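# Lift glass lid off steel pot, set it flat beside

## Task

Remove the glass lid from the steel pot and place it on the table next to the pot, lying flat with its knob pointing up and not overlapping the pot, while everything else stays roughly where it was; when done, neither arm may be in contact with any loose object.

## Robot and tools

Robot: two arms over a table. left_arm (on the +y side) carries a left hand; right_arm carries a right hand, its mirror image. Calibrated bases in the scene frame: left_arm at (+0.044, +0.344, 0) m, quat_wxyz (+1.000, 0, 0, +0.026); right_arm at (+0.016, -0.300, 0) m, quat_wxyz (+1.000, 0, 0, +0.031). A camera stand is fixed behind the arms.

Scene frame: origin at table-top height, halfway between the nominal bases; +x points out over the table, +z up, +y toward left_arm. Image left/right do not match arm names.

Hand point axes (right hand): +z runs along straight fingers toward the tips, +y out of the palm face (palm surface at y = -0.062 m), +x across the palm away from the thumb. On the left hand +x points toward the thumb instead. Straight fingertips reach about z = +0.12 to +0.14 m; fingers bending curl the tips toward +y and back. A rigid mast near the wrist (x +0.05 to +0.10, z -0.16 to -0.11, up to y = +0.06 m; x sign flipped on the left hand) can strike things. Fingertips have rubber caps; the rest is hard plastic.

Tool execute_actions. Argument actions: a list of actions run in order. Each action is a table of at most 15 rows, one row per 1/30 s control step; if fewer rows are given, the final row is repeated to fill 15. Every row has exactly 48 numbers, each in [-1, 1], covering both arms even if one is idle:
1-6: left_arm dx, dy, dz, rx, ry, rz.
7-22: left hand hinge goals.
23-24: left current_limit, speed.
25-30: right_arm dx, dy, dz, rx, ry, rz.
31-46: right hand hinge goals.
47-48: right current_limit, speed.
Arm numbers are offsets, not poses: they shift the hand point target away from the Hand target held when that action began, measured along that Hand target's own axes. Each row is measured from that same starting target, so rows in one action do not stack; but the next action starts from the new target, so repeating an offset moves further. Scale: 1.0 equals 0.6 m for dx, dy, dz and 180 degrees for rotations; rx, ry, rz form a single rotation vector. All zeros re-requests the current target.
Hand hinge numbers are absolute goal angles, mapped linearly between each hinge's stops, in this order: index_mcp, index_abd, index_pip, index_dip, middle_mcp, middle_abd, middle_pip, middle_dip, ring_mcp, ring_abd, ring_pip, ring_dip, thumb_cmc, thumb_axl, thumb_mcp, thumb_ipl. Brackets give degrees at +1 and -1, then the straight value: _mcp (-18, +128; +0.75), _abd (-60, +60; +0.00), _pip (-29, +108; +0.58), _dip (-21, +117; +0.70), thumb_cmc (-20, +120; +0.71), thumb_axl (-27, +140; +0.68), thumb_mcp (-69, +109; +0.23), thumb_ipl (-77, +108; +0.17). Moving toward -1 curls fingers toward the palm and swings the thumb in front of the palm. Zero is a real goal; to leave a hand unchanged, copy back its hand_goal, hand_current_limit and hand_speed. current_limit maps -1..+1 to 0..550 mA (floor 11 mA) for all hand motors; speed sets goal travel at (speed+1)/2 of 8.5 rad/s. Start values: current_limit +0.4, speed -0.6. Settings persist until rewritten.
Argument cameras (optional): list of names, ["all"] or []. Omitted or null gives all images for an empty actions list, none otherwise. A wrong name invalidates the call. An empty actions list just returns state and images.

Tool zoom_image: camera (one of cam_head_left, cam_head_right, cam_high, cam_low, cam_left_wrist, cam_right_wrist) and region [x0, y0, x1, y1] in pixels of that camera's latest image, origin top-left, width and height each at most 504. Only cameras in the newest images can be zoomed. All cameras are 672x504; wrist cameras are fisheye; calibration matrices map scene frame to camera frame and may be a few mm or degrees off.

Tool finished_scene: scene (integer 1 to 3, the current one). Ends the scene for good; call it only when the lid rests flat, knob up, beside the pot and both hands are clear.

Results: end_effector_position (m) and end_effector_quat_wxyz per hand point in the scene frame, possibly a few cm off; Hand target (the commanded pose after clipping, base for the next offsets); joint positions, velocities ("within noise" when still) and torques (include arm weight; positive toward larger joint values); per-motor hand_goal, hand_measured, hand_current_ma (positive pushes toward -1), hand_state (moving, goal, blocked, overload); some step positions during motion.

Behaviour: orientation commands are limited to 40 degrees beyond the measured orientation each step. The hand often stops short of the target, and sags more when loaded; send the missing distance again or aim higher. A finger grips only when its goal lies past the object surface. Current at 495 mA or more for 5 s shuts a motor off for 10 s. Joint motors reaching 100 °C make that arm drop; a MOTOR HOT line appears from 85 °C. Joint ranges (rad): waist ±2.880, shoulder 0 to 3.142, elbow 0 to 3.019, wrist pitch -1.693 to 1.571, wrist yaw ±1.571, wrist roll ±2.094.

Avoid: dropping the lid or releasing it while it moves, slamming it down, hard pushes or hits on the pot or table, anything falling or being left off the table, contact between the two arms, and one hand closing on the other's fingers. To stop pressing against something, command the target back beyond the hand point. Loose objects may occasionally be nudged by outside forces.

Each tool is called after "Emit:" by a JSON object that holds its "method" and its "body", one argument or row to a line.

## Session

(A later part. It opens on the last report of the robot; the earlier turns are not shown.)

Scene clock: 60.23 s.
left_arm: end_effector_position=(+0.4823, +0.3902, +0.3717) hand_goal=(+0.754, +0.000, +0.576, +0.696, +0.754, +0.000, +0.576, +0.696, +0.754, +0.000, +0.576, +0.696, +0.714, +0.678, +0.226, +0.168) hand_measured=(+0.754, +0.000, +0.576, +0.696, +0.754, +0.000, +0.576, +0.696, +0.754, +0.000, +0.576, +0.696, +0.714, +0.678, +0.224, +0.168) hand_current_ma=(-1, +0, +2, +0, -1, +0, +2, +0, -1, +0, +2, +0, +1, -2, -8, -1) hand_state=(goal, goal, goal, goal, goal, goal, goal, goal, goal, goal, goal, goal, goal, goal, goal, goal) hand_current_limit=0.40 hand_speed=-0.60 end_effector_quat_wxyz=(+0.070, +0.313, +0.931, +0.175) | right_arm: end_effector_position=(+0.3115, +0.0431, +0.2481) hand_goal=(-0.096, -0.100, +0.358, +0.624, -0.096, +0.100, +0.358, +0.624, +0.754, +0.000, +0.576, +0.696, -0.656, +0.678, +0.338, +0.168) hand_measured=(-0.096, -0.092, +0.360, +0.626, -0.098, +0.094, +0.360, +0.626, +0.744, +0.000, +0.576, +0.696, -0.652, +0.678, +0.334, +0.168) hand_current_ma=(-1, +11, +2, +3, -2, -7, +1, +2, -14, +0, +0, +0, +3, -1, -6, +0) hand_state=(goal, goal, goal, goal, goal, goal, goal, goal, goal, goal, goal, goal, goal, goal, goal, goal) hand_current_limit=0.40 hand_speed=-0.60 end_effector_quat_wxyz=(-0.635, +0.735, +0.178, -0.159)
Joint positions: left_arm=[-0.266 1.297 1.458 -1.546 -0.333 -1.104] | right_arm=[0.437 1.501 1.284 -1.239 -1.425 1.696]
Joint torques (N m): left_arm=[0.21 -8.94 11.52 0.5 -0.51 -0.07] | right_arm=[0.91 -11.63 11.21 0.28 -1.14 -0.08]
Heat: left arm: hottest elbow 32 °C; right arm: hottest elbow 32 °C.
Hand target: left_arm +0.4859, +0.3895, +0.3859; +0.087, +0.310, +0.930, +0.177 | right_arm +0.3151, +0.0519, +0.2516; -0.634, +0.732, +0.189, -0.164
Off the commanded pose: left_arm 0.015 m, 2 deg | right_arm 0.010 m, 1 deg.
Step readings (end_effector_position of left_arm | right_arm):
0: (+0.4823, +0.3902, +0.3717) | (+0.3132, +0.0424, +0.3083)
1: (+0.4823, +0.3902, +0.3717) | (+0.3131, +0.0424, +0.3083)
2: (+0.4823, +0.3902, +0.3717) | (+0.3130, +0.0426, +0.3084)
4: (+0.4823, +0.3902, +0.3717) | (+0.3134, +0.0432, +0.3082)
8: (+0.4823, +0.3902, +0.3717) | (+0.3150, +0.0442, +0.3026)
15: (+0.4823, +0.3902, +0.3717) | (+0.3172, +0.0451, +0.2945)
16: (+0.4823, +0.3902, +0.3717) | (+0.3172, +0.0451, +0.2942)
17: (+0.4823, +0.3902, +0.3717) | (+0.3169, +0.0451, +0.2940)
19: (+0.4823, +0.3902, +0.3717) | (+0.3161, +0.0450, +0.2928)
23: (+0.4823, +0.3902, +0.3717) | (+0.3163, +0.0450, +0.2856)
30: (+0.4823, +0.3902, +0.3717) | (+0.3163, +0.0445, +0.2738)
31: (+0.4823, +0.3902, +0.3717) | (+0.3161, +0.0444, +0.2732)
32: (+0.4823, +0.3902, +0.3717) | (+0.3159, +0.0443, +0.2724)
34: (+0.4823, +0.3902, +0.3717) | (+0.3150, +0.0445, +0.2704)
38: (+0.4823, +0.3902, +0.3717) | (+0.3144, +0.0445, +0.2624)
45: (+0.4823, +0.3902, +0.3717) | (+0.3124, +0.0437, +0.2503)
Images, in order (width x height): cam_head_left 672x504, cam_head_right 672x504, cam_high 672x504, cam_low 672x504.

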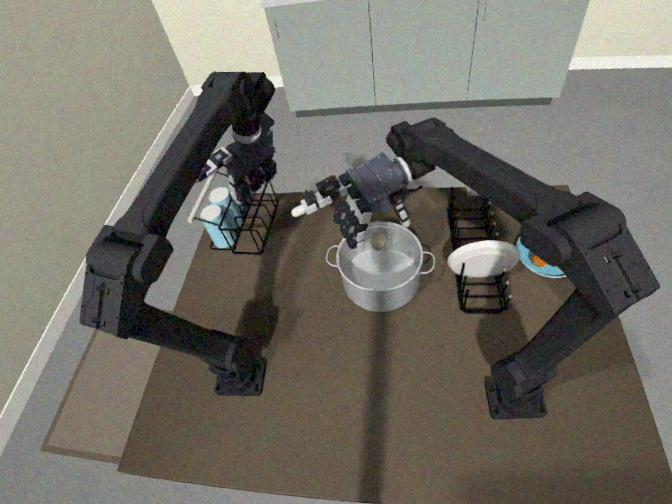

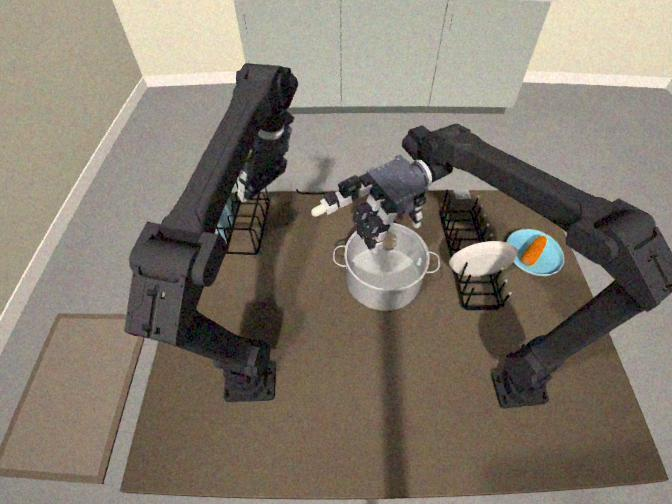

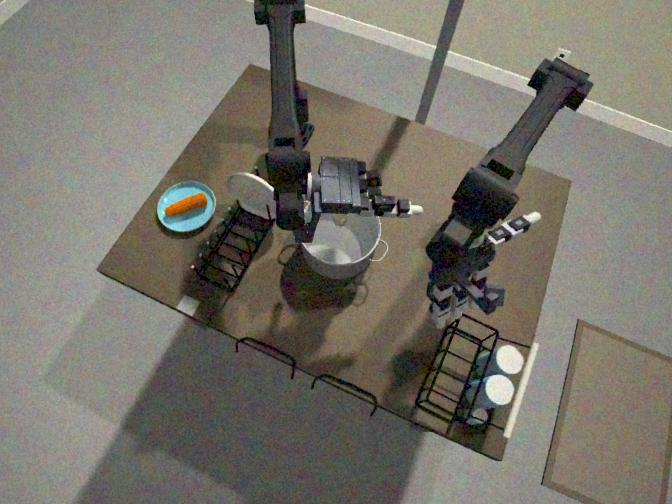

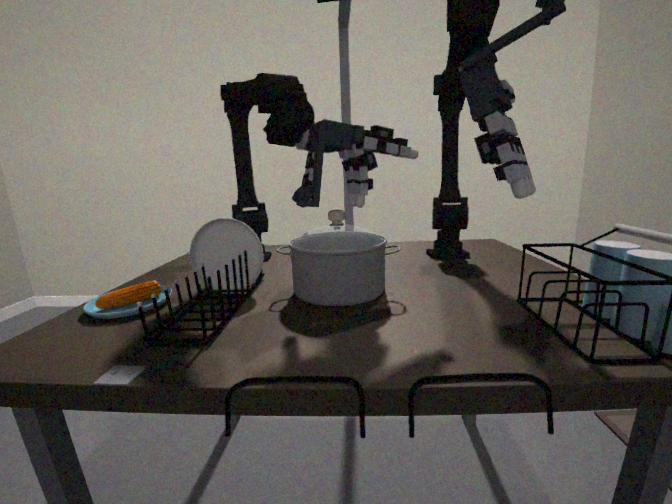

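Emit:
{"method": "execute_actions", "body": {
  "actions": [
    [[0,0,0,0,0,0,0.754,0,0.576,0.696,0.754,0,0.576,0.696,0.754,0,0.576,0.696,0.714,0.678,0.226,0.168,0.4,-0.6,0.0041,0.022,0.0067,0,0,0,-0.096,-0.1,0.358,0.624,-0.096,0.1,0.358,0.624,0.754,0,0.576,0.696,-0.657,0.678,0.337,0.168,0.4,-0.6]],
    [[0,0,0,0,0,0,0.754,0,0.576,0.696,0.754,0,0.576,0.696,0.754,0,0.576,0.696,0.714,0.678,0.226,0.168,0.4,-0.6,0.0041,0.022,0.0067,0,0,0,-0.096,-0.1,0.358,0.624,-0.096,0.1,0.358,0.624,0.754,0,0.576,0.696,-0.657,0.678,0.337,0.168,0.4,-0.6]],
    [[0,0,0,0,0,0,0.754,0,0.576,0.696,0.754,0,0.576,0.696,0.754,0,0.576,0.696,0.714,0.678,0.226,0.168,0.4,-0.6,0.0041,0.022,0.0067,0,0,0,-0.096,-0.1,0.358,0.624,-0.096,0.1,0.358,0.624,0.754,0,0.576,0.696,-0.657,0.678,0.337,0.168,0.4,-0.6]]
  ],
  "cameras": ["cam_high","cam_low","cam_head_right","cam_head_left"]
}}

Emit:
{"method": "zoom_image", "body": {
  "camera": "cam_low",
  "region": [270, 130, 430, 290]
}}

Emit:
{"method": "zoom_image", "body": {
  "camera": "cam_head_left",
  "region": [320, 180, 450, 310]
}}

Emit:
{"method": "zoom_image", "body": {
  "camera": "cam_head_right",
  "region": [320, 180, 450, 310]
}}

Scene clock: 66.87 s.
left_arm: end_effector_position=(+0.4823, +0.3902, +0.3717) hand_goal=(+0.754, +0.000, +0.576, +0.696, +0.754, +0.000, +0.576, +0.696, +0.754, +0.000, +0.576, +0.696, +0.714, +0.678, +0.226, +0.168) hand_measured=(+0.754, +0.000, +0.576, +0.696, +0.754, +0.000, +0.576, +0.696, +0.754, +0.000, +0.576, +0.696, +0.714, +0.678, +0.224, +0.168) hand_current_ma=(-1, +0, +2, +0, -1, +0, +2, +0, -1, +0, +2, +0, +1, -2, -8, -1) hand_state=(goal, goal, goal, goal, goal, goal, goal, goal, goal, goal, goal, goal, goal, goal, goal, goal) hand_current_limit=0.40 hand_speed=-0.60 end_effector_quat_wxyz=(+0.070, +0.313, +0.931, +0.175) | right_arm: end_effector_position=(+0.3244, +0.0570, +0.2244) hand_goal=(-0.096, -0.100, +0.358, +0.624, -0.096, +0.100, +0.358, +0.624, +0.754, +0.000, +0.576, +0.696, -0.656, +0.678, +0.338, +0.168) hand_measured=(-0.096, -0.092, +0.360, +0.626, -0.098, +0.094, +0.360, +0.626, +0.744, +0.000, +0.576, +0.696, -0.652, +0.678, +0.334, +0.168) hand_current_ma=(-1, +11, +2, +3, -2, -7, +1, +2, -14, +0, +0, +0, +3, -1, -6, +0) hand_state=(goal, goal, goal, goal, goal, goal, goal, goal, goal, goal, goal, goal, goal, goal, goal, goal) hand_current_limit=0.40 hand_speed=-0.60 end_effector_quat_wxyz=(-0.638, +0.730, +0.195, -0.149)
Joint positions: left_arm=[-0.266 1.297 1.458 -1.546 -0.333 -1.104] | right_arm=[0.451 1.548 1.273 -1.136 -1.426 1.702]
Joint torques (N m): left_arm=[0.09 -8.82 11.45 0.5 -0.51 -0.06] | right_arm=[0.85 -12.75 7.35 1.16 -1.1 0.04]
Heat: left arm: hottest elbow 32 °C; right arm: hottest elbow 33 °C.
Hand target: left_arm +0.4859, +0.3895, +0.3859; +0.087, +0.310, +0.930, +0.177 | right_arm +0.3183, +0.0611, +0.2107; -0.634, +0.732, +0.189, -0.164
Off the commanded pose: left_arm 0.015 m, 2 deg | right_arm 0.015 m, 2 deg.
Step readings (end_effector_position of left_arm | right_arm):
0: (+0.4823, +0.3902, +0.3717) | (+0.3115, +0.0430, +0.2481)
1: (+0.4823, +0.3902, +0.3717) | (+0.3115, +0.0430, +0.2481)
2: (+0.4823, +0.3902, +0.3717) | (+0.3115, +0.0432, +0.2479)
4: (+0.4823, +0.3902, +0.3717) | (+0.3118, +0.0438, +0.2468)
8: (+0.4823, +0.3902, +0.3717) | (+0.3124, +0.0454, +0.2424)
15: (+0.4823, +0.3902, +0.3717) | (+0.3135, +0.0463, +0.2385)
16: (+0.4823, +0.3902, +0.3717) | (+0.3135, +0.0464, +0.2385)
17: (+0.4823, +0.3902, +0.3717) | (+0.3136, +0.0466, +0.2383)
19: (+0.4823, +0.3902, +0.3717) | (+0.3147, +0.0479, +0.2379)
23: (+0.4823, +0.3902, +0.3717) | (+0.3178, +0.0502, +0.2356)
30: (+0.4823, +0.3902, +0.3717) | (+0.3196, +0.0518, +0.2338)
31: (+0.4823, +0.3902, +0.3717) | (+0.3199, +0.0519, +0.2336)
32: (+0.4823, +0.3902, +0.3717) | (+0.3204, +0.0523, +0.2336)
34: (+0.4823, +0.3902, +0.3717) | (+0.3223, +0.0537, +0.2329)
38: (+0.4823, +0.3902, +0.3717) | (+0.3245, +0.0561, +0.2292)
45: (+0.4823, +0.3902, +0.3717) | (+0.3242, +0.0566, +0.2243)
Images, in order (width x height): cam_head_left 672x504, cam_head_right 672x504, cam_high 672x504, cam_low 672x504.

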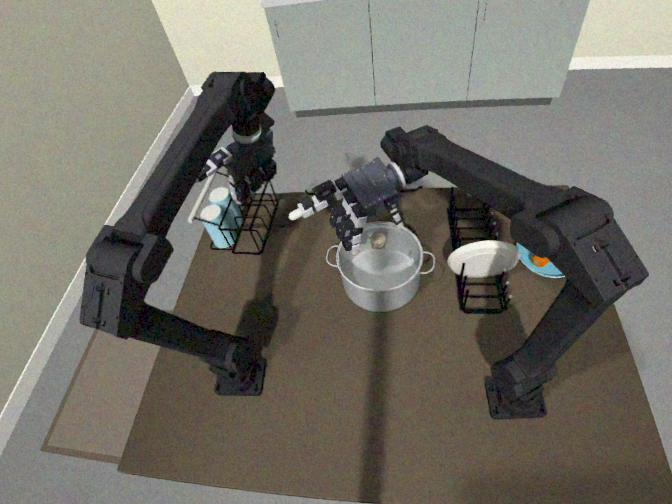

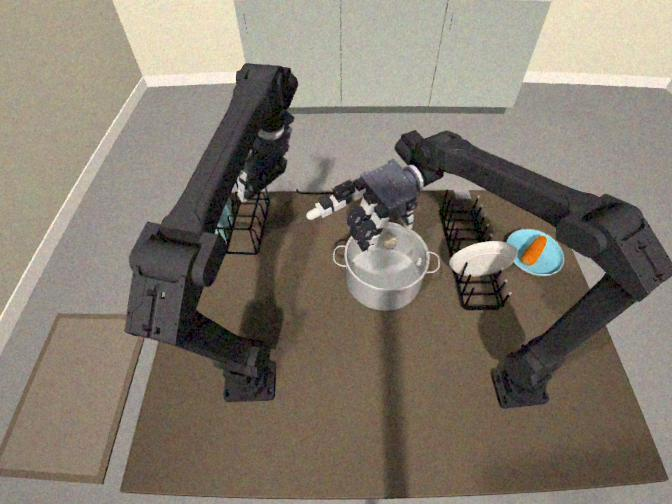

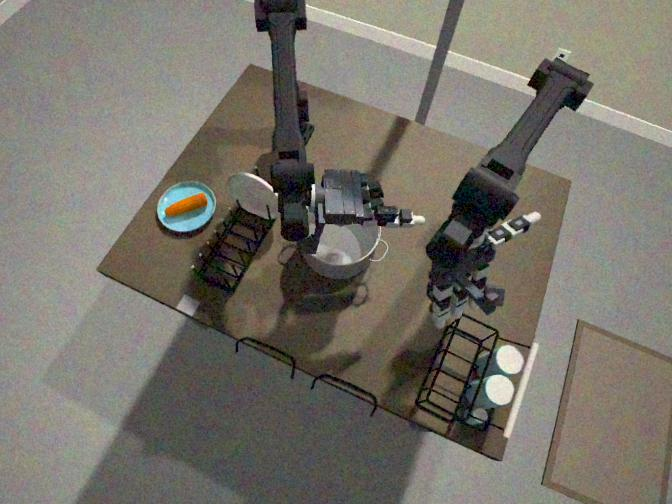

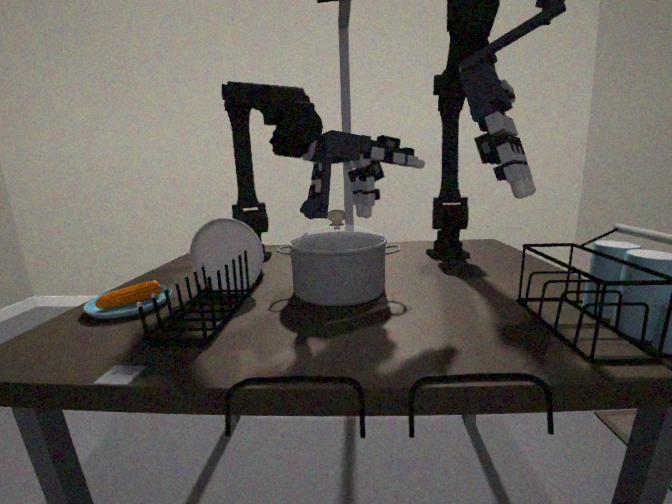

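Scaled by 3.150.

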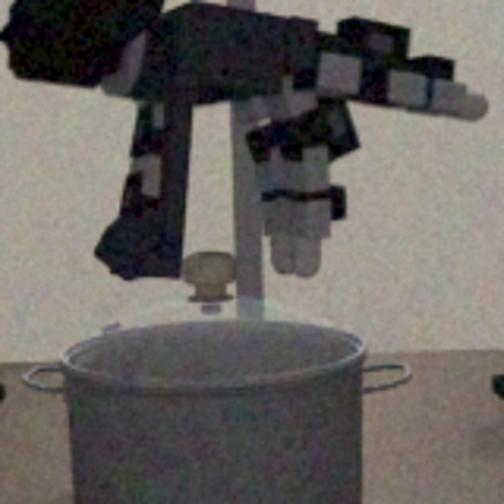

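Scaled by 3.877.

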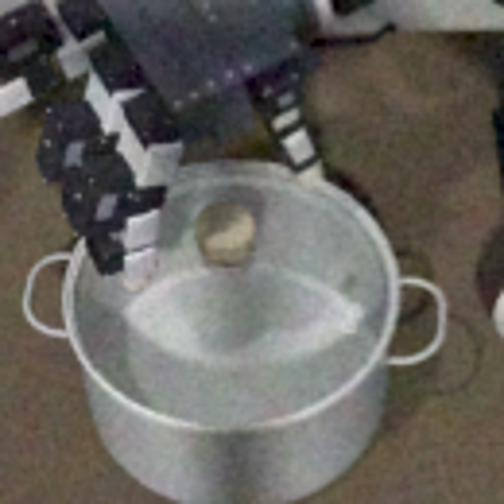

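Scaled by 3.877.

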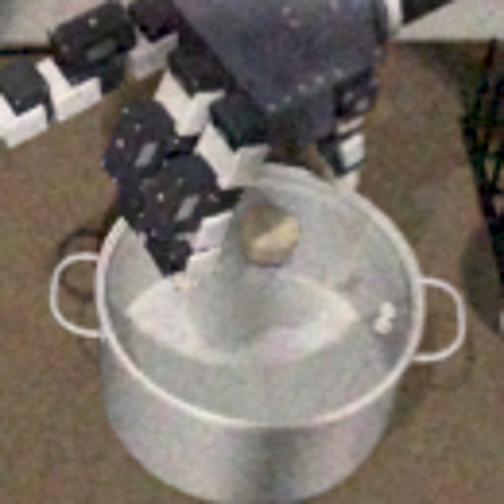

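Emit:
{"method": "execute_actions", "body": {
  "actions": [
    [[0,0,0,0,0,0,0.754,0,0.576,0.696,0.754,0,0.576,0.696,0.754,0,0.576,0.696,0.714,0.678,0.226,0.168,0.4,-0.6,-0.0086,0.0144,0.0021,0,0,0,-0.096,-0.1,0.358,0.624,-0.096,0.1,0.358,0.624,0.754,0,0.576,0.696,-0.657,0.678,0.337,0.168,0.4,-0.6]],
    [[0,0,0,0,0,0,0.754,0,0.576,0.696,0.754,0,0.576,0.696,0.754,0,0.576,0.696,0.714,0.678,0.226,0.168,0.4,-0.6,-0.0086,0.0144,0.0021,0,0,0,-0.096,-0.1,0.358,0.624,-0.096,0.1,0.358,0.624,0.754,0,0.576,0.696,-0.657,0.678,0.337,0.168,0.4,-0.6]]
  ],
  "cameras": ["cam_low","cam_head_right","cam_head_left"]
}}

Emit:
{"method": "zoom_image", "body": {
  "camera": "cam_low",
  "region": [270, 130, 430, 290]
}}

Emit:
{"method": "zoom_image", "body": {
  "camera": "cam_head_left",
  "region": [320, 180, 450, 310]
}}

Emit:
{"method": "zoom_image", "body": {
  "camera": "cam_head_right",
  "region": [320, 180, 450, 310]
}}

Scene clock: 70.37 s.
left_arm: end_effector_position=(+0.4823, +0.3902, +0.3717) hand_goal=(+0.754, +0.000, +0.576, +0.696, +0.754, +0.000, +0.576, +0.696, +0.754, +0.000, +0.576, +0.696, +0.714, +0.678, +0.226, +0.168) hand_measured=(+0.754, +0.000, +0.576, +0.696, +0.754, +0.000, +0.576, +0.696, +0.754, +0.000, +0.576, +0.696, +0.714, +0.678, +0.224, +0.168) hand_current_ma=(-1, +0, +2, +0, -1, +0, +2, +0, -1, +0, +2, +0, +1, -2, -8, -1) hand_state=(goal, goal, goal, goal, goal, goal, goal, goal, goal, goal, goal, goal, goal, goal, goal, goal) hand_current_limit=0.40 hand_speed=-0.60 end_effector_quat_wxyz=(+0.070, +0.313, +0.931, +0.175) | right_arm: end_effector_position=(+0.3171, +0.0531, +0.2022) hand_goal=(-0.096, -0.100, +0.358, +0.624, -0.096, +0.100, +0.358, +0.624, +0.754, +0.000, +0.576, +0.696, -0.656, +0.678, +0.338, +0.168) hand_measured=(-0.096, -0.092, +0.360, +0.626, -0.098, +0.094, +0.360, +0.626, +0.744, +0.000, +0.576, +0.696, -0.652, +0.678, +0.334, +0.168) hand_current_ma=(-1, +11, +2, +3, -2, -7, +1, +2, -14, +0, +0, +0, +3, -1, -6, +0) hand_state=(goal, goal, goal, goal, goal, goal, goal, goal, goal, goal, goal, goal, goal, goal, goal, goal) hand_current_limit=0.40 hand_speed=-0.60 end_effector_quat_wxyz=(-0.637, +0.731, +0.191, -0.153)
Joint positions: left_arm=[-0.266 1.297 1.458 -1.546 -0.333 -1.104] | right_arm=[0.451 1.548 1.211 -1.077 -1.426 1.709]
Joint torques (N m): left_arm=[0.21 -9 11.51 0.51 -0.52 -0.07] | right_arm=[1.03 -13.27 7.06 1.22 -1.08 0.07]
Heat: left arm: hottest elbow 33 °C; right arm: hottest elbow 32 °C.
Hand target: left_arm +0.4859, +0.3895, +0.3859; +0.087, +0.310, +0.930, +0.177 | right_arm +0.3093, +0.0561, +0.1932; -0.634, +0.732, +0.189, -0.164
Off the commanded pose: left_arm 0.015 m, 2 deg | right_arm 0.012 m, 1 deg.
Step readings (end_effector_position of left_arm | right_arm):
0: (+0.4823, +0.3902, +0.3717) | (+0.3244, +0.0569, +0.2244)
1: (+0.4823, +0.3902, +0.3717) | (+0.3244, +0.0569, +0.2244)
2: (+0.4823, +0.3902, +0.3717) | (+0.3243, +0.0569, +0.2237)
4: (+0.4823, +0.3902, +0.3717) | (+0.3233, +0.0563, +0.2211)
8: (+0.4823, +0.3902, +0.3717) | (+0.3199, +0.0544, +0.2146)
15: (+0.4823, +0.3902, +0.3717) | (+0.3208, +0.0549, +0.2132)
16: (+0.4823, +0.3902, +0.3717) | (+0.3208, +0.0549, +0.2130)
17: (+0.4823, +0.3902, +0.3717) | (+0.3208, +0.0549, +0.2125)
19: (+0.4823, +0.3902, +0.3717) | (+0.3198, +0.0543, +0.2098)
23: (+0.4823, +0.3902, +0.3717) | (+0.3160, +0.0524, +0.2036)
30: (+0.4823, +0.3902, +0.3717) | (+0.3167, +0.0528, +0.2022)
Images, in order (width x height): cam_head_left 672x504, cam_head_right 672x504, cam_low 672x504.

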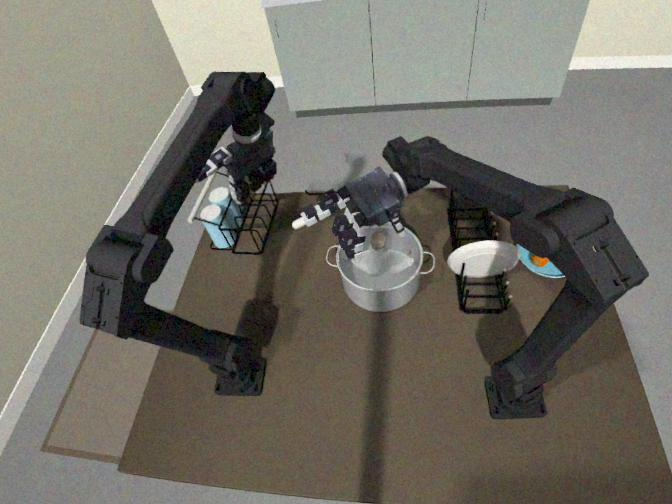

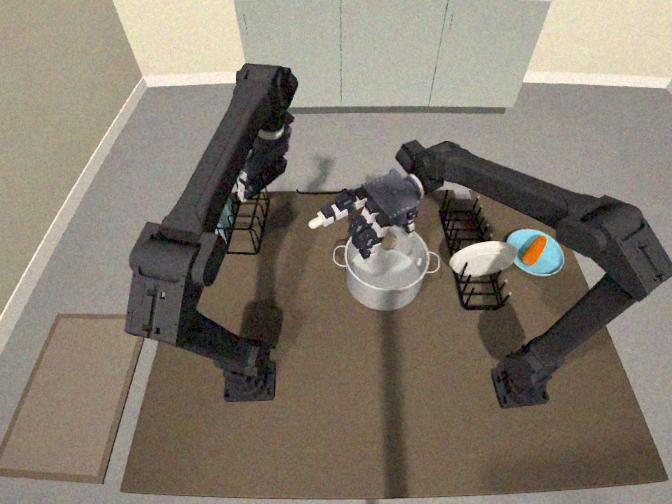

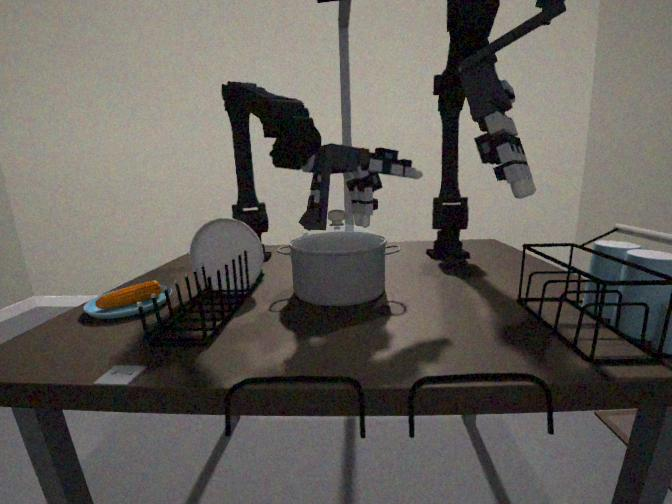

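Scaled by 3.150.

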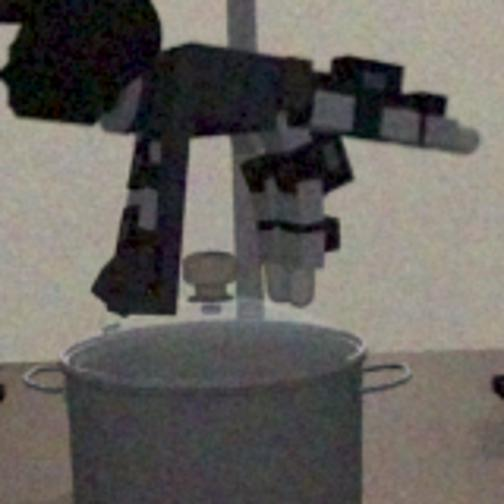

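Scaled by 3.877.

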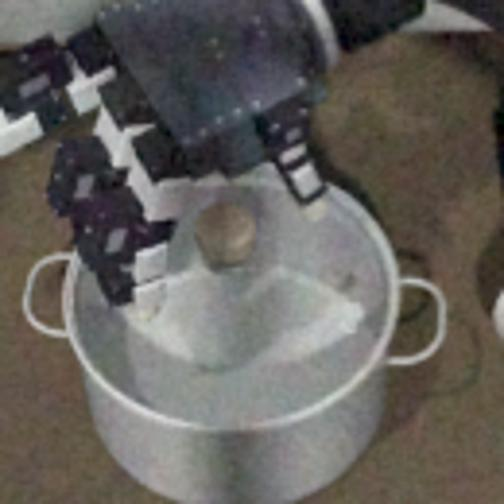

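Scaled by 3.877.

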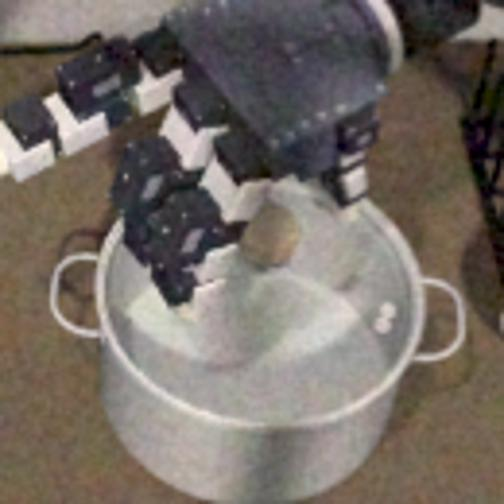

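Emit:
{"method": "execute_actions", "body": {
  "actions": [
    [[0,0,0,0,0,0,0.754,0,0.576,0.696,0.754,0,0.576,0.696,0.754,0,0.576,0.696,0.714,0.678,0.226,0.168,0.4,-0.6,0,-0.02,-0.002,0,0,0,-0.096,-0.1,0.358,0.624,-0.096,0.1,0.358,0.624,0.754,0,0.576,0.696,-0.657,0.678,0.337,0.168,0.4,-0.6]],
    [[0,0,0,0,0,0,0.754,0,0.576,0.696,0.754,0,0.576,0.696,0.754,0,0.576,0.696,0.714,0.678,0.226,0.168,0.4,-0.6,0,0,0,0,0,0,-0.24,-0.1,0.358,0.624,-0.24,0.1,0.358,0.624,0.754,0,0.576,0.696,-0.657,0.678,0.2,0.14,0.4,-0.8]]
  ],
  "cameras": ["cam_low","cam_head_right","cam_head_left"]
}}

Emit:
{"method": "zoom_image", "body": {
  "camera": "cam_low",
  "region": [270, 130, 430, 290]
}}

Emit:
{"method": "zoom_image", "body": {
  "camera": "cam_head_left",
  "region": [320, 180, 450, 310]
}}

Emit:
{"method": "zoom_image", "body": {
  "camera": "cam_head_right",
  "region": [320, 180, 450, 310]
}}

Scene clock: 84.30 s.
left_arm: end_effector_position=(+0.4823, +0.3902, +0.3717) hand_goal=(+0.754, +0.000, +0.576, +0.696, +0.754, +0.000, +0.576, +0.696, +0.754, +0.000, +0.576, +0.696, +0.714, +0.678, +0.226, +0.168) hand_measured=(+0.754, +0.000, +0.576, +0.696, +0.754, +0.000, +0.576, +0.696, +0.754, +0.000, +0.576, +0.696, +0.714, +0.678, +0.224, +0.168) hand_current_ma=(-1, +0, +2, +0, -1, +0, +2, +0, -1, +0, +2, +0, +1, -2, -8, -1) hand_state=(goal, goal, goal, goal, goal, goal, goal, goal, goal, goal, goal, goal, goal, goal, goal, goal) hand_current_limit=0.40 hand_speed=-0.60 end_effector_quat_wxyz=(+0.070, +0.313, +0.931, +0.175) | right_arm: end_effector_position=(+0.3113, +0.0561, +0.2062) hand_goal=(-0.240, -0.100, +0.358, +0.624, -0.240, +0.100, +0.358, +0.624, +0.754, +0.000, +0.576, +0.696, -0.656, +0.678, +0.200, +0.140) hand_measured=(-0.216, -0.092, +0.366, +0.628, -0.216, +0.094, +0.368, +0.628, +0.744, +0.000, +0.576, +0.696, -0.652, +0.678, +0.202, +0.142) hand_current_ma=(+50, +10, +11, +4, +50, -7, +13, +5, -15, +0, +0, +0, +3, -1, +2, +2) hand_state=(blocked, goal, goal, goal, blocked, goal, goal, goal, goal, goal, goal, goal, goal, goal, goal, goal) hand_current_limit=0.40 hand_speed=-0.80 end_effector_quat_wxyz=(-0.638, +0.728, +0.191, -0.160)
Joint positions: left_arm=[-0.266 1.297 1.458 -1.546 -0.333 -1.104] | right_arm=[0.461 1.542 1.211 -1.077 -1.435 1.725]
Joint torques (N m): left_arm=[0.15 -8.94 11.49 0.49 -0.52 -0.08] | right_arm=[0.09 -13.51 8.43 0.65 -0.74 0.07]
Heat: left arm: hottest elbow 33 °C; right arm: hottest elbow 32 °C.
Hand target: left_arm +0.4859, +0.3895, +0.3859; +0.087, +0.310, +0.930, +0.177 | right_arm +0.3090, +0.0565, +0.2052; -0.634, +0.732, +0.189, -0.164
Off the commanded pose: left_arm 0.015 m, 2 deg | right_arm 0.002 m, 1 deg.
Step readings (end_effector_position of left_arm | right_arm):
0: (+0.4823, +0.3902, +0.3717) | (+0.3170, +0.0530, +0.2022)
1: (+0.4823, +0.3902, +0.3717) | (+0.3170, +0.0530, +0.2022)
2: (+0.4823, +0.3902, +0.3717) | (+0.3170, +0.0530, +0.2022)
4: (+0.4823, +0.3902, +0.3717) | (+0.3168, +0.0529, +0.2023)
8: (+0.4823, +0.3902, +0.3717) | (+0.3162, +0.0530, +0.2024)
15: (+0.4823, +0.3902, +0.3717) | (+0.3157, +0.0529, +0.2025)
16: (+0.4823, +0.3902, +0.3717) | (+0.3157, +0.0529, +0.2025)
17: (+0.4823, +0.3902, +0.3717) | (+0.3155, +0.0530, +0.2025)
19: (+0.4823, +0.3902, +0.3717) | (+0.3152, +0.0533, +0.2031)
23: (+0.4823, +0.3902, +0.3717) | (+0.3122, +0.0556, +0.2054)
30: (+0.4823, +0.3902, +0.3717) | (+0.3113, +0.0561, +0.2062)
Images, in order (width x height): cam_head_left 672x504, cam_head_right 672x504, cam_low 672x504.

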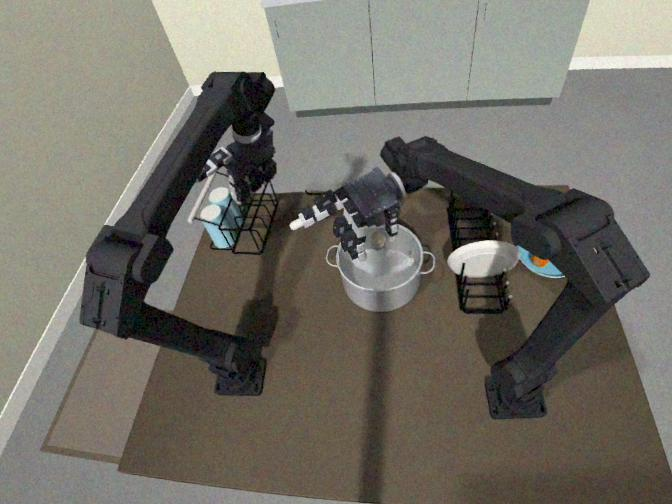

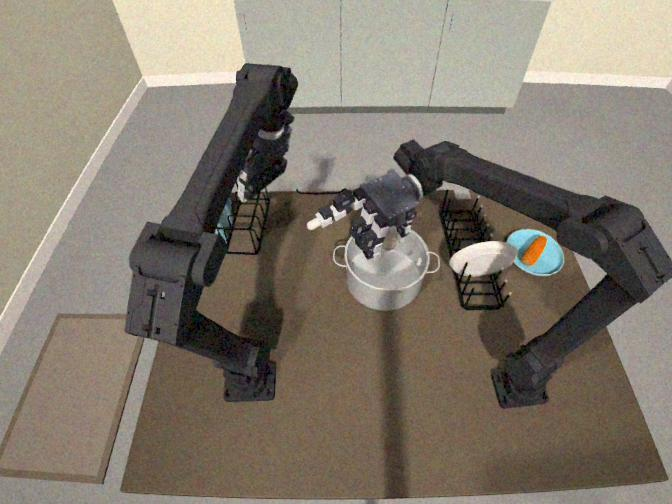

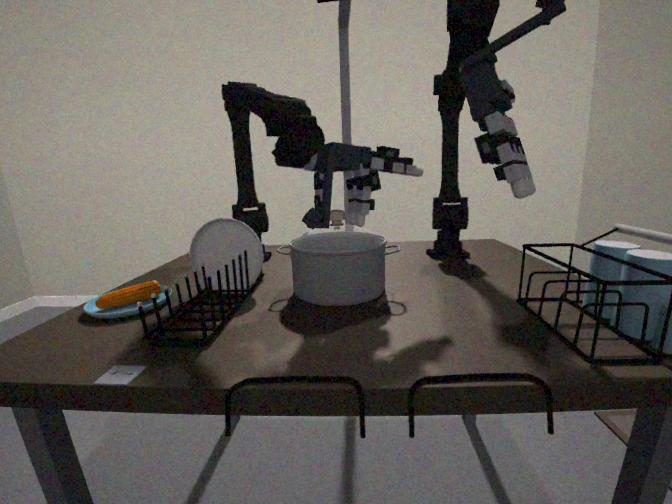

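Scaled by 3.150.

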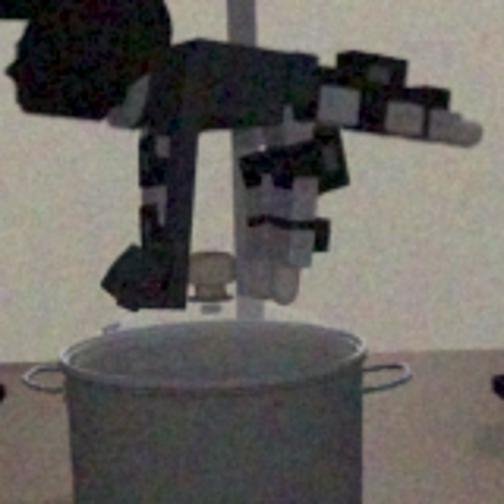

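Scaled by 3.877.

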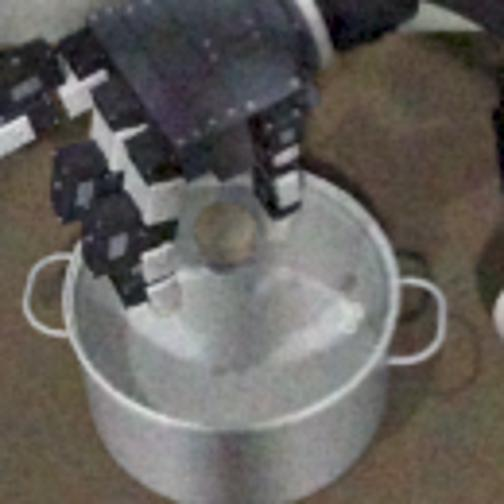

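Scaled by 3.877.

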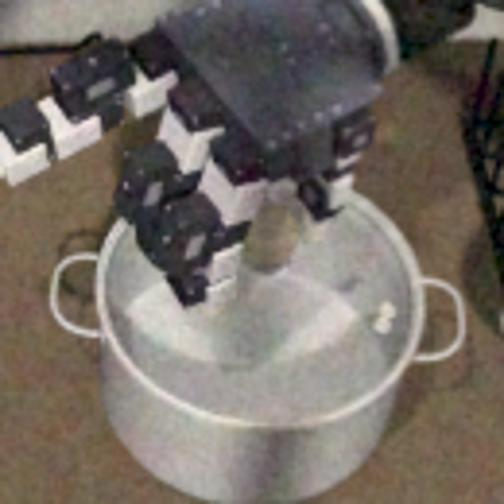

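Emit:
{"method": "execute_actions", "body": {
  "actions": [
    [[0,0,0,0,0,0,0.754,0,0.576,0.696,0.754,0,0.576,0.696,0.754,0,0.576,0.696,0.714,0.678,0.226,0.168,0.4,-0.6,0,0,0,0,0,0,-0.36,-0.1,0.358,0.624,-0.36,0.1,0.358,0.624,0.754,0,0.576,0.696,-0.657,0.678,0.15,0.12,0.4,-0.8]]
  ],
  "cameras": ["cam_low","cam_head_right","cam_head_left"]
}}

Emit:
{"method": "zoom_image", "body": {
  "camera": "cam_low",
  "region": [270, 130, 430, 290]
}}

Emit:
{"method": "zoom_image", "body": {
  "camera": "cam_head_left",
  "region": [320, 180, 450, 310]
}}

Scene clock: 87.27 s.
left_arm: end_effector_position=(+0.4823, +0.3902, +0.3717) hand_goal=(+0.754, +0.000, +0.576, +0.696, +0.754, +0.000, +0.576, +0.696, +0.754, +0.000, +0.576, +0.696, +0.714, +0.678, +0.226, +0.168) hand_measured=(+0.754, +0.000, +0.576, +0.696, +0.754, +0.000, +0.576, +0.696, +0.754, +0.000, +0.576, +0.696, +0.714, +0.678, +0.224, +0.168) hand_current_ma=(-1, +0, +2, +0, -1, +0, +2, +0, -1, +0, +2, +0, +1, -2, -8, -1) hand_state=(goal, goal, goal, goal, goal, goal, goal, goal, goal, goal, goal, goal, goal, goal, goal, goal) hand_current_limit=0.40 hand_speed=-0.60 end_effector_quat_wxyz=(+0.070, +0.313, +0.931, +0.175) | right_arm: end_effector_position=(+0.3105, +0.0561, +0.2084) hand_goal=(-0.360, -0.100, +0.358, +0.624, -0.360, +0.100, +0.358, +0.624, +0.754, +0.000, +0.576, +0.696, -0.656, +0.678, +0.150, +0.120) hand_measured=(-0.296, -0.092, +0.374, +0.632, -0.292, +0.094, +0.378, +0.634, +0.744, +0.000, +0.576, +0.696, -0.654, +0.678, +0.170, +0.130) hand_current_ma=(+194, +10, +27, +10, +211, -7, +35, +15, -15, +0, +0, +0, +2, -1, +52, +21) hand_state=(blocked, goal, goal, goal, blocked, goal, goal, goal, goal, goal, goal, goal, goal, goal, goal, goal) hand_current_limit=0.40 hand_speed=-0.80 end_effector_quat_wxyz=(-0.640, +0.727, +0.191, -0.160)
Joint positions: left_arm=[-0.266 1.297 1.458 -1.546 -0.333 -1.104] | right_arm=[0.461 1.539 1.211 -1.077 -1.439 1.727]
Joint torques (N m): left_arm=[0.32 -8.88 11.49 0.53 -0.51 -0.07] | right_arm=[0.03 -12.98 8.57 0.66 -0.57 0.06]
Heat: left arm: hottest elbow 33 °C; right arm: hottest elbow 32 °C.
Hand target: left_arm +0.4859, +0.3895, +0.3859; +0.087, +0.310, +0.930, +0.177 | right_arm +0.3091, +0.0565, +0.2052; -0.634, +0.732, +0.189, -0.164
Off the commanded pose: left_arm 0.015 m, 2 deg | right_arm 0.004 m, 1 deg.
Step readings (end_effector_position of left_arm | right_arm):
0: (+0.4823, +0.3902, +0.3717) | (+0.3112, +0.0560, +0.2062)
1: (+0.4823, +0.3902, +0.3717) | (+0.3112, +0.0560, +0.2062)
2: (+0.4823, +0.3902, +0.3717) | (+0.3111, +0.0560, +0.2063)
4: (+0.4823, +0.3902, +0.3717) | (+0.3108, +0.0562, +0.2073)
8: (+0.4823, +0.3902, +0.3717) | (+0.3106, +0.0561, +0.2084)
15: (+0.4823, +0.3902, +0.3717) | (+0.3105, +0.0561, +0.2084)
Images, in order (width x height): cam_head_left 672x504, cam_head_right 672x504, cam_low 672x504.

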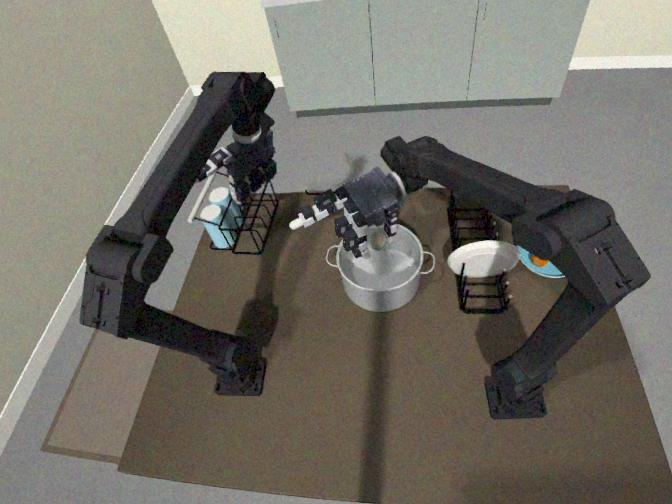

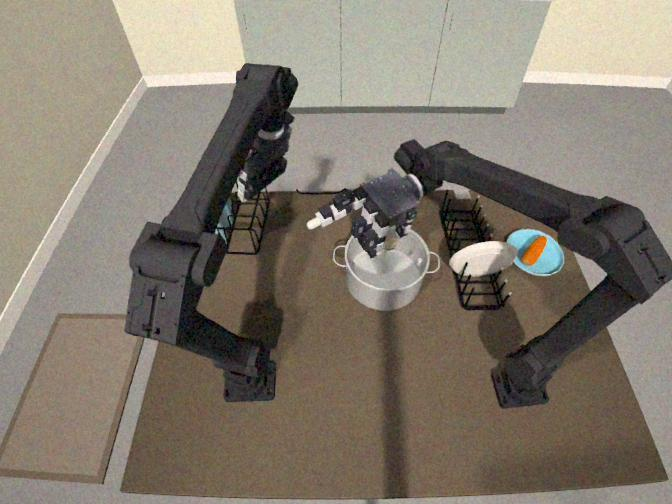

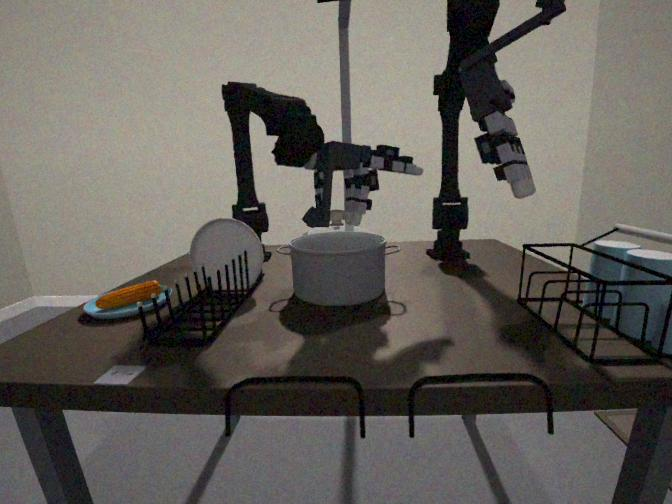

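Scaled by 3.150.

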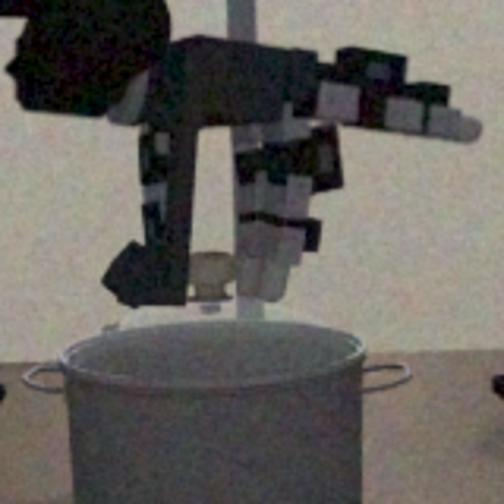

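Scaled by 3.877.

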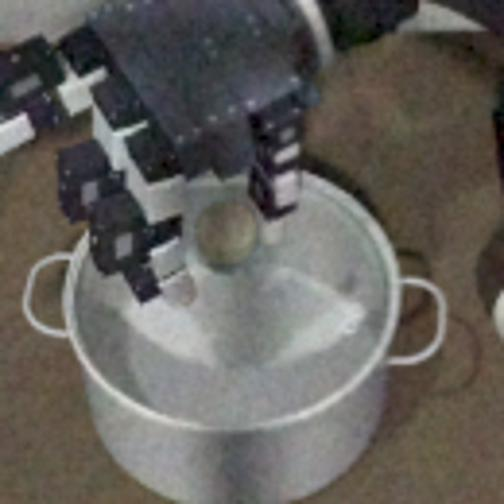

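Emit:
{"method": "execute_actions", "body": {
  "actions": [
    [[0,0,0,0,0,0,0.754,0,0.576,0.696,0.754,0,0.576,0.696,0.754,0,0.576,0.696,0.714,0.678,0.226,0.168,0.4,-0.6,0,-0.017,0.0,0,0,0,-0.25,-0.1,0.358,0.624,-0.25,0.1,0.358,0.624,0.754,0,0.576,0.696,-0.657,0.678,0.18,0.13,0.4,-0.8]],
    [[0,0,0,0,0,0,0.754,0,0.576,0.696,0.754,0,0.576,0.696,0.754,0,0.576,0.696,0.714,0.678,0.226,0.168,0.4,-0.6,0,-0.003,0,0,0,0,-0.36,-0.1,0.358,0.624,-0.36,0.1,0.358,0.624,0.754,0,0.576,0.696,-0.657,0.678,0.15,0.12,0.4,-0.8]]
  ],
  "cameras": ["cam_low","cam_head_right","cam_head_left"]
}}

Emit:
{"method": "zoom_image", "body": {
  "camera": "cam_low",
  "region": [270, 130, 430, 290]
}}

Emit:
{"method": "zoom_image", "body": {
  "camera": "cam_head_left",
  "region": [320, 180, 450, 310]
}}

Scene clock: 91.23 s.
left_arm: end_effector_position=(+0.4823, +0.3902, +0.3717) hand_goal=(+0.754, +0.000, +0.576, +0.696, +0.754, +0.000, +0.576, +0.696, +0.754, +0.000, +0.576, +0.696, +0.714, +0.678, +0.226, +0.168) hand_measured=(+0.754, +0.000, +0.576, +0.696, +0.754, +0.000, +0.576, +0.696, +0.754, +0.000, +0.576, +0.696, +0.714, +0.678, +0.224, +0.168) hand_current_ma=(-1, +0, +2, +0, -1, +0, +2, +0, -1, +0, +2, +0, +1, -2, -8, -1) hand_state=(goal, goal, goal, goal, goal, goal, goal, goal, goal, goal, goal, goal, goal, goal, goal, goal) hand_current_limit=0.40 hand_speed=-0.60 end_effector_quat_wxyz=(+0.070, +0.313, +0.931, +0.175) | right_arm: end_effector_position=(+0.3090, +0.0545, +0.2102) hand_goal=(-0.360, -0.100, +0.358, +0.624, -0.360, +0.100, +0.358, +0.624, +0.754, +0.000, +0.576, +0.696, -0.656, +0.678, +0.150, +0.120) hand_measured=(-0.360, -0.094, +0.360, +0.626, -0.328, +0.094, +0.372, +0.630, +0.744, +0.000, +0.576, +0.696, -0.654, +0.678, +0.166, +0.128) hand_current_ma=(+1, +6, +3, +3, +75, -6, +23, +9, -15, +0, +0, +0, +1, -1, +37, +14) hand_state=(goal, goal, goal, goal, blocked, goal, goal, goal, goal, goal, goal, goal, goal, goal, goal, goal) hand_current_limit=0.40 hand_speed=-0.80 end_effector_quat_wxyz=(-0.636, +0.731, +0.186, -0.163)
Joint positions: left_arm=[-0.266 1.297 1.458 -1.546 -0.333 -1.104] | right_arm=[0.462 1.532 1.211 -1.077 -1.43 1.748]
Joint torques (N m): left_arm=[0.21 -8.94 11.48 0.49 -0.51 -0.06] | right_arm=[0.5 -13.98 9.72 0.54 -0.86 0.11]
Heat: left arm: hottest elbow 34 °C; right arm: hottest elbow 32 °C.
Hand target: left_arm +0.4859, +0.3895, +0.3859; +0.087, +0.310, +0.930, +0.177 | right_arm +0.3082, +0.0580, +0.2172; -0.634, +0.732, +0.189, -0.164
Off the commanded pose: left_arm 0.015 m, 2 deg | right_arm 0.008 m, 0 deg.
Step readings (end_effector_position of left_arm | right_arm):
0: (+0.4823, +0.3902, +0.3717) | (+0.3104, +0.0560, +0.2084)
1: (+0.4823, +0.3902, +0.3717) | (+0.3104, +0.0560, +0.2086)
2: (+0.4823, +0.3902, +0.3717) | (+0.3102, +0.0561, +0.2086)
4: (+0.4823, +0.3902, +0.3717) | (+0.3101, +0.0558, +0.2086)
8: (+0.4823, +0.3902, +0.3717) | (+0.3100, +0.0551, +0.2088)
15: (+0.4823, +0.3902, +0.3717) | (+0.3095, +0.0548, +0.2089)
16: (+0.4823, +0.3902, +0.3717) | (+0.3094, +0.0548, +0.2089)
17: (+0.4823, +0.3902, +0.3717) | (+0.3094, +0.0547, +0.2089)
19: (+0.4823, +0.3902, +0.3717) | (+0.3093, +0.0547, +0.2091)
23: (+0.4823, +0.3902, +0.3717) | (+0.3091, +0.0546, +0.2099)
30: (+0.4823, +0.3902, +0.3717) | (+0.3090, +0.0545, +0.2102)
Images, in order (width x height): cam_head_left 672x504, cam_head_right 672x504, cam_low 672x504.

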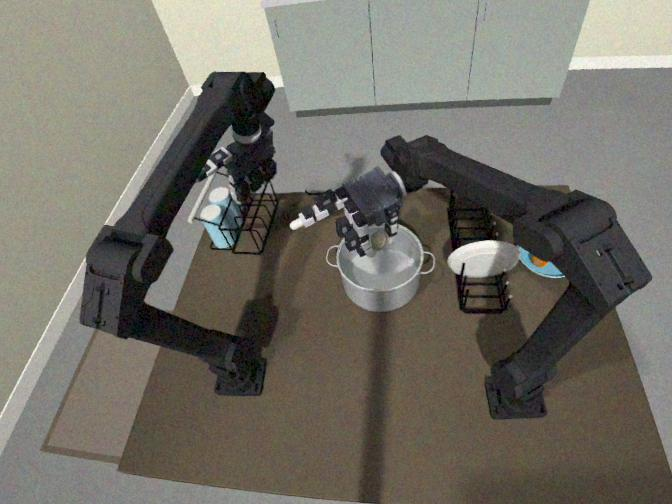

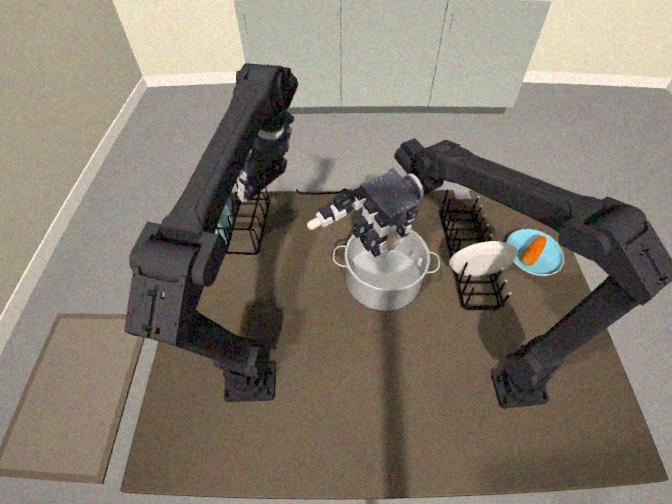

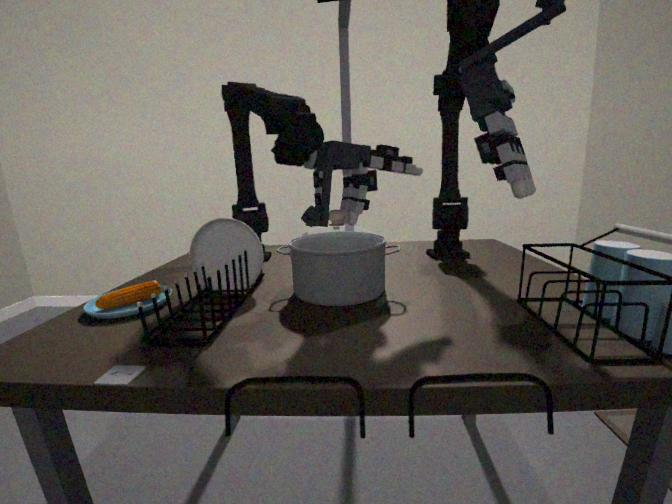

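Scaled by 3.150.

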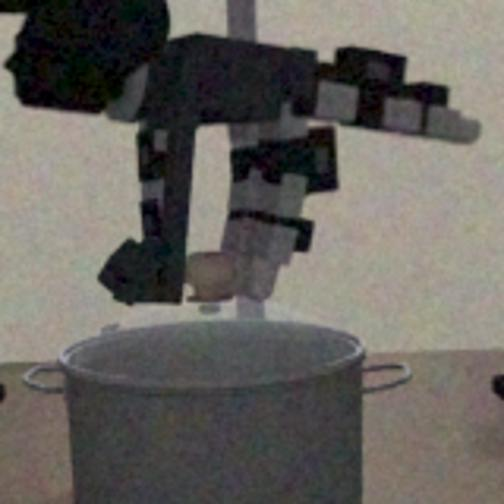

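Scaled by 3.877.

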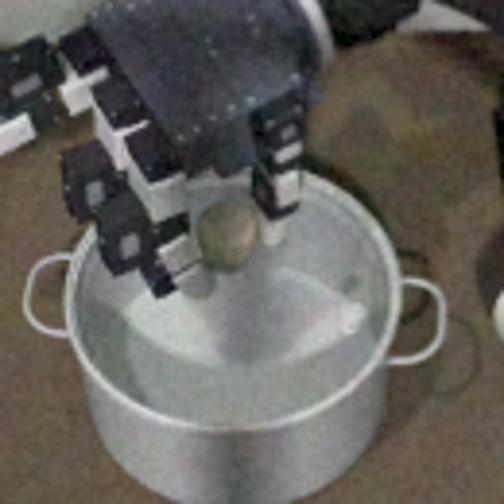

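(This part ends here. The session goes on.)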